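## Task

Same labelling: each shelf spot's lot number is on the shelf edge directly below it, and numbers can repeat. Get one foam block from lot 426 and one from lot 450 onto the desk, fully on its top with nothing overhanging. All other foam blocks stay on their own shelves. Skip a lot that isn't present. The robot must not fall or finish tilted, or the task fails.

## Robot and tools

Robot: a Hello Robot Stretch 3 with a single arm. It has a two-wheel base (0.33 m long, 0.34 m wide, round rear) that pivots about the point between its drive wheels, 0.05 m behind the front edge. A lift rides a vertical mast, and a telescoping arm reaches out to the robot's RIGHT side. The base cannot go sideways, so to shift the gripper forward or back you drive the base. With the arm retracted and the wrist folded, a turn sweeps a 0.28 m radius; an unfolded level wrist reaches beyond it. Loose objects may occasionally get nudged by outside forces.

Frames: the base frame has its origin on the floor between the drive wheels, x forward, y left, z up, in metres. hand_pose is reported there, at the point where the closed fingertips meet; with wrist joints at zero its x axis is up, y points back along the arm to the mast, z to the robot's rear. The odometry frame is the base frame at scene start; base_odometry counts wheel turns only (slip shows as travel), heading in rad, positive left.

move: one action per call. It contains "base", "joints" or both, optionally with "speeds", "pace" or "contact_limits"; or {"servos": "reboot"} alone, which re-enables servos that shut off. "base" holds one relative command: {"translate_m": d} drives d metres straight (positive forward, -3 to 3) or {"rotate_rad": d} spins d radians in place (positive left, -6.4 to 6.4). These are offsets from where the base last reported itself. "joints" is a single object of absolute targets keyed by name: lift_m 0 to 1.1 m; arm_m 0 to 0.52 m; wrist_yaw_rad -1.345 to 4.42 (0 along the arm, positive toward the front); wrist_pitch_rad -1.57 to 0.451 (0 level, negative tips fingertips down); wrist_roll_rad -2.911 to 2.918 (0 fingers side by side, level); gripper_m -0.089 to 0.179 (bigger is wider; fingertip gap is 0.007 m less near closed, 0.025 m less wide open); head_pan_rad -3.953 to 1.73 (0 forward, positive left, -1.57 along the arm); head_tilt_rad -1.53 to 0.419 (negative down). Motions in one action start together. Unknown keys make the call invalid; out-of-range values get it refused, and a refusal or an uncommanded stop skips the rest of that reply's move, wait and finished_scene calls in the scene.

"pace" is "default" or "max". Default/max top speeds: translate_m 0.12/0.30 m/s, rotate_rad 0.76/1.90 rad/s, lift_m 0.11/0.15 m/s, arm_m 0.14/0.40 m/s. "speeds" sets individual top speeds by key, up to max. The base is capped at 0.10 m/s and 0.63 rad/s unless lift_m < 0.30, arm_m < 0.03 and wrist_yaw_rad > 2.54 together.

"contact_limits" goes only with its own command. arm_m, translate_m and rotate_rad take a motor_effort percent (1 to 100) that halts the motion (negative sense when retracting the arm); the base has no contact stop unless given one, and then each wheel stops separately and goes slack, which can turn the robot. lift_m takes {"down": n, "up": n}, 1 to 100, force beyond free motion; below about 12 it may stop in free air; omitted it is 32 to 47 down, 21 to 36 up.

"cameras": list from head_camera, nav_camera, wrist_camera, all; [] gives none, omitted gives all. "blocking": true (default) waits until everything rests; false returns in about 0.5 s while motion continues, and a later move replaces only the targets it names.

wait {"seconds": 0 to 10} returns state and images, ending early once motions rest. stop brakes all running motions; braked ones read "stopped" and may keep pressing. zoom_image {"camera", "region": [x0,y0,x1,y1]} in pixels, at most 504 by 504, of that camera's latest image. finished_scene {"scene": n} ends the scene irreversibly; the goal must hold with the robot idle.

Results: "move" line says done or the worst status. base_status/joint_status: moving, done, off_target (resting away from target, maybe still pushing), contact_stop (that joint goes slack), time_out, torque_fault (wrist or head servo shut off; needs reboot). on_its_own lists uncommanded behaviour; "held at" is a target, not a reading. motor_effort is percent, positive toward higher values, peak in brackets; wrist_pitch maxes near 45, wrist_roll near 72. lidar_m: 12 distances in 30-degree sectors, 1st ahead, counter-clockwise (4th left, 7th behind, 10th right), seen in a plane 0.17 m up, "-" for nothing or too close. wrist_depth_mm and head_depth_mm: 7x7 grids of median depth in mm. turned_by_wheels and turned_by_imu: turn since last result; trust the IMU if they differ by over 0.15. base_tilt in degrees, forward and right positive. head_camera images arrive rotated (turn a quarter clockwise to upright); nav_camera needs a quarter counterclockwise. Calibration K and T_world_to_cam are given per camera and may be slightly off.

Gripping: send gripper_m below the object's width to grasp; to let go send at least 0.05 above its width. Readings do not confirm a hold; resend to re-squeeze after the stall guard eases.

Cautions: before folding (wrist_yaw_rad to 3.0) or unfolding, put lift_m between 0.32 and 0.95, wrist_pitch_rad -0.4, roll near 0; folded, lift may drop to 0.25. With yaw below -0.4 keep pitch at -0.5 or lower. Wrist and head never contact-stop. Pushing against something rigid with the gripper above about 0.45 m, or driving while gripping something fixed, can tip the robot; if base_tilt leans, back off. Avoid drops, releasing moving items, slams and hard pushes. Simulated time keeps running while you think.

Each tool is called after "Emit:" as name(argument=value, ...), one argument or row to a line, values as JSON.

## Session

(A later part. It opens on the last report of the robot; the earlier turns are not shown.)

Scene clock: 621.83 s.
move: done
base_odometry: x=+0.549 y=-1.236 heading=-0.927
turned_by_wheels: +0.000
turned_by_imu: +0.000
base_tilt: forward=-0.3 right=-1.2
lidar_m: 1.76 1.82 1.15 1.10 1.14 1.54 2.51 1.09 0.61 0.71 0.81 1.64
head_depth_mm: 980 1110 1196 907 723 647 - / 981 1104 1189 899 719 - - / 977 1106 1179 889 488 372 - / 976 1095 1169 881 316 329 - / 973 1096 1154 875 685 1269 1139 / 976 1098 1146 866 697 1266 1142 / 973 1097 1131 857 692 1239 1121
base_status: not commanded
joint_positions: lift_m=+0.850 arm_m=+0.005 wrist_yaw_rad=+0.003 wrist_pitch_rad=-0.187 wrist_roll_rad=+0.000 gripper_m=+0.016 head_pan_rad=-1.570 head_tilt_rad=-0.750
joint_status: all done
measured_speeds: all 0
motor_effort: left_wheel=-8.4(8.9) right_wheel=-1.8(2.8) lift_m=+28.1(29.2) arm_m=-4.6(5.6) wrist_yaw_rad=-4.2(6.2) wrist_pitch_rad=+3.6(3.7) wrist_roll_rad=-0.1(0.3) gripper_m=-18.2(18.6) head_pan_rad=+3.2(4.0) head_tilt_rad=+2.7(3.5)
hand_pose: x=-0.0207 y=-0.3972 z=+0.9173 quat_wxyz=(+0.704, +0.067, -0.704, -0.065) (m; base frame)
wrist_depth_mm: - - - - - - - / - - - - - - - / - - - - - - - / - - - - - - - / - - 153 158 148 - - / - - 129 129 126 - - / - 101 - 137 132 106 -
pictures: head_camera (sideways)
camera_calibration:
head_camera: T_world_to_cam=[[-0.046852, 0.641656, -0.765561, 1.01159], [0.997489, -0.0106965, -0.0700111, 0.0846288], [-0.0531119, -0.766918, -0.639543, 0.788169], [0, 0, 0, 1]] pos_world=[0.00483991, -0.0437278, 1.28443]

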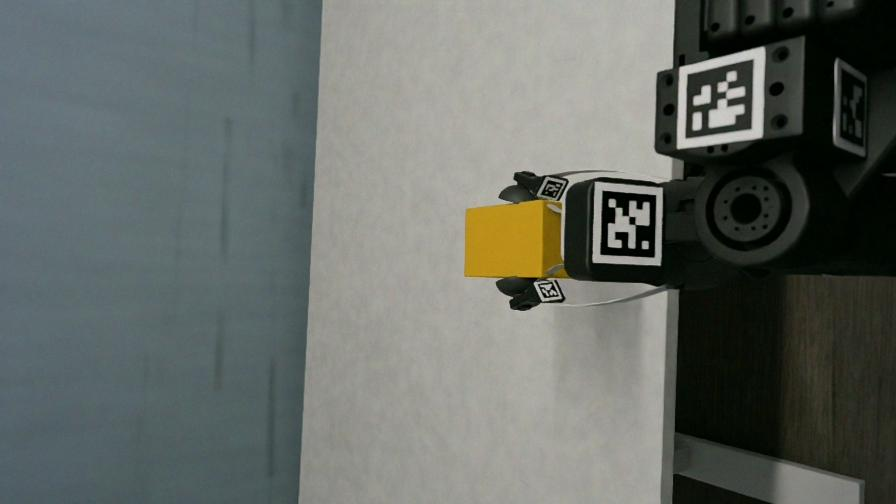

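Good position. Same geometry.

Emit:
move(
  joints={"arm_m":0.25},
  contact_limits={"arm_m":25},
  cameras=[],
)

Emit:
move(
  joints={"lift_m":0.7},
  cameras=[],
)

Emit:
move(
  joints={"lift_m":0.665},
  contact_limits={"lift_m":{"down":13}},
  speeds={"lift_m":0.02},
  cameras=["head_camera","wrist_camera"],
)

Scene clock: 629.43 s.
move: done
base_odometry: x=+0.549 y=-1.236 heading=-0.927
turned_by_wheels: +0.000
turned_by_imu: +0.000
base_tilt: forward=-0.3 right=-1.1
lidar_m: 1.76 1.82 1.15 1.10 1.14 1.54 2.52 1.10 0.61 0.70 0.81 1.64
head_depth_mm: 978 1101 1185 877 296 - - / 980 1101 1196 377 659 1258 1152 / 974 1102 1182 414 694 1260 1152 / 974 1100 1163 446 692 1280 1149 / 976 1102 1153 876 703 1273 1140 / 972 1096 1146 866 695 1265 1128 / 972 1091 1128 858 695 1234 1124
base_status: not commanded
joint_positions: lift_m=+0.850 arm_m=+0.250 wrist_yaw_rad=+0.003 wrist_pitch_rad=-0.187 wrist_roll_rad=+0.000 gripper_m=+0.016 head_pan_rad=-1.570 head_tilt_rad=-0.750
joint_status: all done
measured_speeds: all 0
motor_effort: left_wheel=-8.5(9.0) right_wheel=-2.3(3.0) lift_m=+27.3(28.2) arm_m=+12.9(14.6) wrist_yaw_rad=-3.2(4.8) wrist_pitch_rad=+3.7(3.8) wrist_roll_rad=+0.0(0.3) gripper_m=-18.2(18.5) head_pan_rad=+3.3(4.0) head_tilt_rad=+2.6(3.1)
contact_limits: arm_m 25 (drawing in: default 31, maximum 55; extending or still: default 39, maximum 69)
hand_pose: x=-0.0208 y=-0.6422 z=+0.9173 quat_wxyz=(+0.704, +0.067, -0.704, -0.065) (m; base frame)
wrist_depth_mm: - - - - - - - / - - - - - - - / - - - - - - - / - - - - - - - / - - 153 158 149 - - / - - 129 129 126 - - / - 101 - 137 132 106 -
pictures: none
No camera images: "cameras" was empty.

Scene clock: 631.63 s.
move: done
base_odometry: x=+0.549 y=-1.236 heading=-0.927
turned_by_wheels: +0.000
turned_by_imu: +0.000
base_tilt: forward=-0.4 right=-1.1
lidar_m: 1.76 1.82 1.15 1.10 1.14 1.54 2.51 1.09 0.61 0.70 0.81 1.64
head_depth_mm: 983 1104 1189 907 724 1268 1103 / 978 1102 1192 893 525 391 339 / 980 1100 1179 887 507 1256 1153 / 976 1098 1164 790 543 1272 1145 / 974 1099 1155 870 704 1268 1138 / 973 1099 1146 864 699 1264 1133 / 971 1094 1132 862 691 1226 1121
base_status: not commanded
joint_positions: lift_m=+0.700 arm_m=+0.250 wrist_yaw_rad=+0.003 wrist_pitch_rad=-0.187 wrist_roll_rad=+0.000 gripper_m=+0.016 head_pan_rad=-1.570 head_tilt_rad=-0.750
joint_status: all done
measured_speeds: all 0
motor_effort: left_wheel=-8.4(8.9) right_wheel=-2.4(3.1) lift_m=+24.2(26.7) arm_m=+12.0(13.1) wrist_yaw_rad=-2.7(4.6) wrist_pitch_rad=+3.7(3.8) wrist_roll_rad=+0.0(0.3) gripper_m=-18.2(18.8) head_pan_rad=+3.5(3.8) head_tilt_rad=+2.6(2.8)
contact_limits: arm_m 25 (drawing in: default 31, maximum 55; extending or still: default 39, maximum 69)
hand_pose: x=-0.0208 y=-0.6422 z=+0.7673 quat_wxyz=(+0.704, +0.067, -0.704, -0.065) (m; base frame)
wrist_depth_mm: - - - - - - - / - - - - - - - / - - - - - - - / - - - - - - - / - - 153 158 148 - - / - - 129 129 126 - - / - 101 - 137 132 106 -
pictures: none
No camera images: "cameras" was empty.

Scene clock: 633.80 s.
move: done
base_odometry: x=+0.549 y=-1.236 heading=-0.926
turned_by_wheels: +0.000
turned_by_imu: +0.000
base_tilt: forward=-0.4 right=-1.1
lidar_m: 1.76 1.82 1.15 1.10 1.14 1.54 2.51 1.09 0.61 0.71 0.81 1.64
head_depth_mm: 979 1113 1197 905 721 1274 1172 / 980 1111 1188 897 699 438 368 / 979 1105 1179 893 532 1255 1150 / 977 1103 1170 817 565 1278 1147 / 975 1099 1156 875 703 1267 1147 / 977 1096 1153 870 699 1263 1137 / 976 1097 1127 862 694 1226 1118
base_status: not commanded
joint_positions: lift_m=+0.665 arm_m=+0.250 wrist_yaw_rad=+0.002 wrist_pitch_rad=-0.114 wrist_roll_rad=+0.000 gripper_m=+0.016 head_pan_rad=-1.570 head_tilt_rad=-0.750
joint_status: all done
measured_speeds: all 0
on_its_own: wrist_pitch_rad is at rest, and its effort (-9.9) is outside its rest range (-8 to +12)
motor_effort: left_wheel=-6.8(8.9) right_wheel=-2.2(3.1) lift_m=+18.0(26.0) arm_m=+11.1(12.6) wrist_yaw_rad=-1.4(4.4) wrist_pitch_rad=-9.9(10.2) wrist_roll_rad=-0.2(0.3) gripper_m=-18.0(18.8) head_pan_rad=+3.6(4.0) head_tilt_rad=+2.4(2.7)
contact_limits: arm_m 25 (drawing in: default 31, maximum 55; extending or still: default 39, maximum 69); lift_m down 13 (down: maximum 72; up: maximum 65)
hand_pose: x=-0.0210 y=-0.6468 z=+0.7507 quat_wxyz=(+0.706, +0.041, -0.706, -0.040) (m; base frame)
wrist_depth_mm: - - - - - - - / - - - - - - - / - - - - - - - / - - - - - - - / - - 153 151 145 - - / - - 129 127 126 - - / - 100 - 133 130 106 -
pictures: head_camera (sideways), wrist_camera
camera_calibration:
head_camera: T_world_to_cam=[[-0.0468577, 0.641547, -0.765651, 1.0117], [0.997489, -0.0107023, -0.0700137, 0.0846319], [-0.0531113, -0.767009, -0.639435, 0.788026], [0, 0, 0, 1]] pos_world=[0.00483989, -0.0437284, 1.28443]
wrist_camera: T_world_to_cam=[[-0.998903, -0.0449548, -0.0131014, -0.0335744], [-0.00149539, 0.310279, -0.950644, 0.946904], [0.0468011, -0.949582, -0.310006, -0.214369], [0, 0, 0, 1]] pos_world=[-0.0220889, -0.498875, 0.833274]

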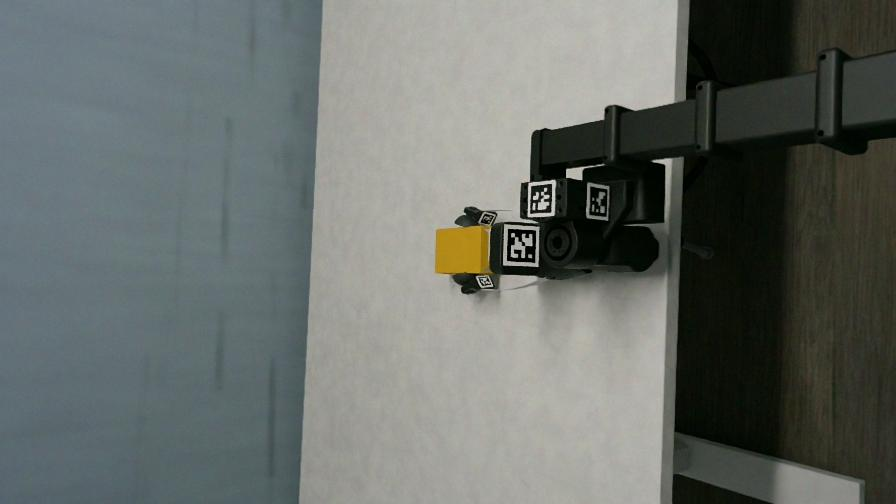

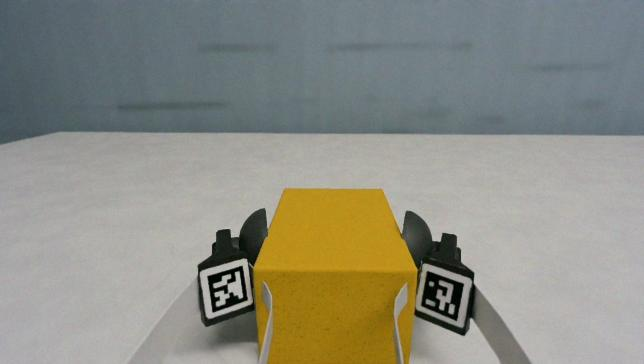

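Seated; ease up slightly and release.

Emit:
move(
  joints={"lift_m":0.676},
  cameras=[],
)

Emit:
move(
  joints={"gripper_m":0.179},
  cameras=[],
)

Emit:
move(
  joints={"lift_m":0.79},
  cameras=[],
)

Emit:
move(
  joints={"arm_m":0.005,"head_pan_rad":-1.9,"head_tilt_rad":-0.6},
  cameras=["head_camera","nav_camera"],
)

Scene clock: 639.60 s.
move: done
base_odometry: x=+0.549 y=-1.236 heading=-0.926
turned_by_wheels: +0.000
turned_by_imu: +0.000
base_tilt: forward=-0.3 right=-1.3
lidar_m: 1.76 1.82 1.15 1.10 1.14 1.54 2.51 1.09 0.61 0.71 0.80 1.65
head_depth_mm: 979 1105 1190 907 721 1267 1146 / 979 1101 1189 894 699 410 355 / 977 1097 1185 889 522 1252 1152 / 974 1096 1169 812 561 1275 1151 / 976 1096 1156 874 703 1266 1138 / 971 1096 1146 867 697 1263 1139 / 974 1095 1132 861 693 1229 1126
base_status: not commanded
joint_positions: lift_m=+0.676 arm_m=+0.250 wrist_yaw_rad=+0.002 wrist_pitch_rad=-0.153 wrist_roll_rad=+0.000 gripper_m=+0.016 head_pan_rad=-1.570 head_tilt_rad=-0.750
joint_status: all done
measured_speeds: all 0
motor_effort: left_wheel=-6.8(7.1) right_wheel=-2.1(2.7) lift_m=+27.8(28.6) arm_m=+10.9(11.5) wrist_yaw_rad=-1.9(3.2) wrist_pitch_rad=-2.6(9.9) wrist_roll_rad=-0.1(0.3) gripper_m=-18.0(18.4) head_pan_rad=+2.9(3.9) head_tilt_rad=+2.0(2.6)
contact_limits: arm_m 25 (drawing in: default 31, maximum 55; extending or still: default 39, maximum 69)
hand_pose: x=-0.0210 y=-0.6446 z=+0.7519 quat_wxyz=(+0.705, +0.055, -0.705, -0.054) (m; base frame)
wrist_depth_mm: - - - - - - - / - - - - - - - / - - - - - - - / - - - - - - - / - - 153 159 146 - - / - - 129 129 126 - - / - 101 - 137 132 106 -
pictures: none
No camera images: "cameras" was empty.

Scene clock: 641.77 s.
move: done
base_odometry: x=+0.549 y=-1.236 heading=-0.926
turned_by_wheels: +0.000
turned_by_imu: +0.000
base_tilt: forward=-0.4 right=-1.0
lidar_m: 1.76 1.82 1.15 1.10 1.14 1.54 2.51 1.09 0.61 0.70 0.81 1.65
head_depth_mm: 985 1106 1192 904 724 1268 1147 / 980 1102 1188 898 700 410 355 / 976 1107 1186 887 523 1258 1148 / 978 1102 1169 856 559 1273 1151 / 979 1098 1153 877 700 1264 1139 / 972 1097 1140 863 697 1259 1137 / 971 1096 1126 860 692 1233 1124
base_status: not commanded
joint_positions: lift_m=+0.676 arm_m=+0.250 wrist_yaw_rad=+0.002 wrist_pitch_rad=-0.179 wrist_roll_rad=+0.000 gripper_m=+0.179 head_pan_rad=-1.570 head_tilt_rad=-0.750
joint_status: all done
measured_speeds: all 0
motor_effort: left_wheel=-6.8(7.4) right_wheel=-1.9(3.1) lift_m=+23.5(28.5) arm_m=+10.3(11.2) wrist_yaw_rad=-2.2(4.0) wrist_pitch_rad=+2.1(2.8) wrist_roll_rad=+0.0(0.3) gripper_m=+1.0(84.9) head_pan_rad=+3.4(3.9) head_tilt_rad=+2.1(2.1)
contact_limits: arm_m 25 (drawing in: default 31, maximum 55; extending or still: default 39, maximum 69)
hand_pose: x=-0.0210 y=-0.6429 z=+0.7455 quat_wxyz=(+0.705, +0.064, -0.704, -0.063) (m; base frame)
wrist_depth_mm: - - - - - - - / - - - - - - - / - - - - - - - / - - - - - - - / - 142 - 137 137 - - / - 126 - 131 130 - - / - - - 138 - - 105
pictures: none
No camera images: "cameras" was empty.

Scene clock: 643.63 s.
move: done
base_odometry: x=+0.549 y=-1.236 heading=-0.926
turned_by_wheels: +0.000
turned_by_imu: +0.000
base_tilt: forward=-0.3 right=-1.2
lidar_m: 1.76 1.81 1.15 1.10 1.14 1.54 2.51 1.09 0.61 0.71 0.81 1.65
head_depth_mm: 984 1104 1188 907 724 304 - / 979 1105 1196 461 367 331 1135 / 980 1102 1183 455 470 1261 1155 / 975 1096 1167 539 653 1277 1150 / 976 1100 1161 846 701 1268 1142 / 975 1091 1141 864 698 1261 1138 / 972 1094 1128 855 693 1230 1122
base_status: not commanded
joint_positions: lift_m=+0.790 arm_m=+0.250 wrist_yaw_rad=+0.002 wrist_pitch_rad=-0.179 wrist_roll_rad=+0.000 gripper_m=+0.179 head_pan_rad=-1.570 head_tilt_rad=-0.750
joint_status: all done
measured_speeds: all 0
motor_effort: left_wheel=-6.8(7.2) right_wheel=-2.3(3.2) lift_m=+28.7(31.6) arm_m=+9.6(10.8) wrist_yaw_rad=-2.3(4.0) wrist_pitch_rad=+2.2(2.3) wrist_roll_rad=+0.0(0.3) gripper_m=+0.3(1.2) head_pan_rad=+2.9(3.9) head_tilt_rad=+1.8(2.2)
contact_limits: arm_m 25 (drawing in: default 31, maximum 55; extending or still: default 39, maximum 69)
hand_pose: x=-0.0210 y=-0.6428 z=+0.8593 quat_wxyz=(+0.705, +0.064, -0.704, -0.063) (m; base frame)
wrist_depth_mm: - - - - - - - / - - - - - - - / - - - - - - - / - - - - - - - / - 142 - - - - - / - 126 - - - - - / - - - - - - 105
pictures: none
No camera images: "cameras" was empty.

Scene clock: 646.67 s.
move: done
base_odometry: x=+0.549 y=-1.236 heading=-0.926
turned_by_wheels: +0.000
turned_by_imu: +0.000
base_tilt: forward=-0.2 right=-1.2
lidar_m: 1.76 1.82 1.15 1.10 1.14 1.54 2.51 1.09 0.61 0.71 0.80 1.65
head_depth_mm: 1160 1288 1441 1143 842 740 1259 / 1108 1230 1388 1131 838 709 1269 / 1077 1184 1319 1115 832 683 1264 / 1035 1134 1259 1108 824 641 1263 / 996 1090 1210 1091 819 637 355 / 963 1054 1160 1084 787 651 322 / 930 1013 1115 1073 779 648 568
base_status: not commanded
joint_positions: lift_m=+0.790 arm_m=+0.005 wrist_yaw_rad=+0.002 wrist_pitch_rad=-0.179 wrist_roll_rad=+0.000 gripper_m=+0.179 head_pan_rad=-1.903 head_tilt_rad=-0.597
joint_status: all done
measured_speeds: all 0
motor_effort: left_wheel=-6.6(7.4) right_wheel=-1.8(2.9) lift_m=+28.9(30.0) arm_m=-12.1(14.0) wrist_yaw_rad=-2.0(4.5) wrist_pitch_rad=+2.3(2.3) wrist_roll_rad=+0.3(0.3) gripper_m=+0.6(1.4) head_pan_rad=+2.1(4.2) head_tilt_rad=-3.5(5.8)
hand_pose: x=-0.0210 y=-0.3978 z=+0.8593 quat_wxyz=(+0.705, +0.064, -0.704, -0.063) (m; base frame)
wrist_depth_mm: - - - - - - - / - - - - - - - / - - - - - - - / - - - - - - - / - 142 - - - - - / - 126 - - - - - / - - - - - - 105
pictures: head_camera (sideways), nav_camera (sideways)
camera_calibration:
head_camera: T_world_to_cam=[[0.125054, 0.503986, -0.854611, 1.12666], [0.935675, -0.346376, -0.0673508, 0.0816161], [-0.329961, -0.791215, -0.514883, 0.627634], [0, 0, 0, 1]] pos_world=[-0.0101656, -0.0429591, 1.29151]
nav_camera: T_world_to_cam=[[-0.160064, -0.515792, 0.841628, -1.05104], [-0.950841, 0.309553, 0.00887494, 0.0443795], [-0.265106, -0.798834, -0.539985, 0.657576], [0, 0, 0, 1]] pos_world=[0.0482915, -0.0305615, 1.23927]

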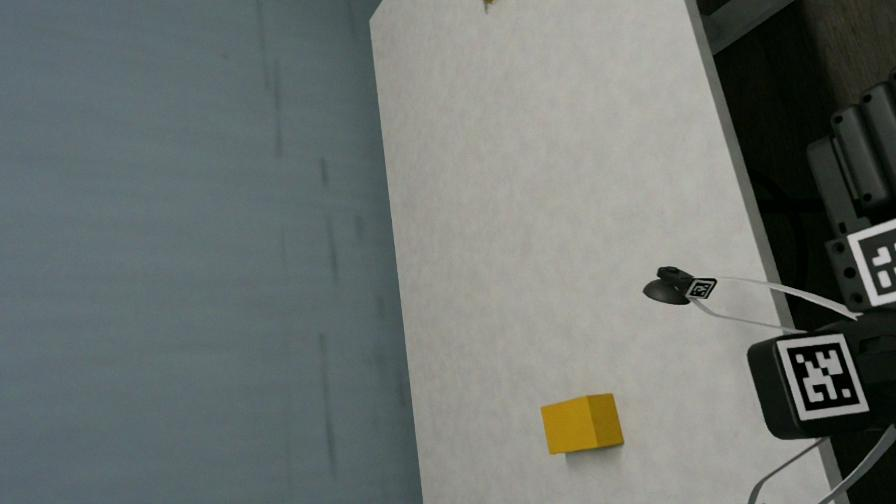

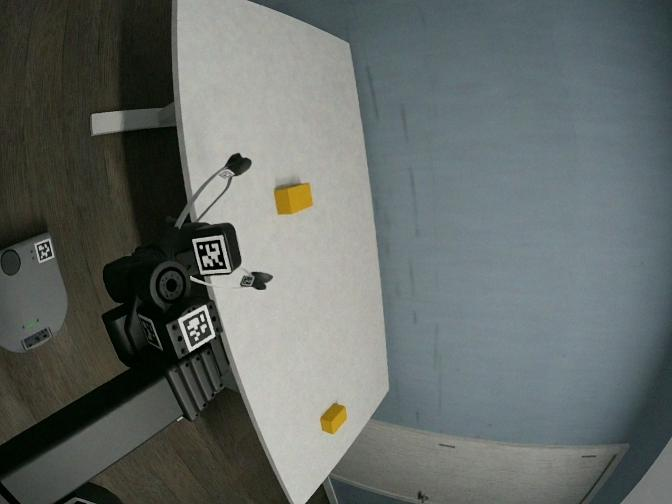

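Both on the desk.

Emit:
finished_scene(
  scene=3,
)

The scene is finished: the task was done.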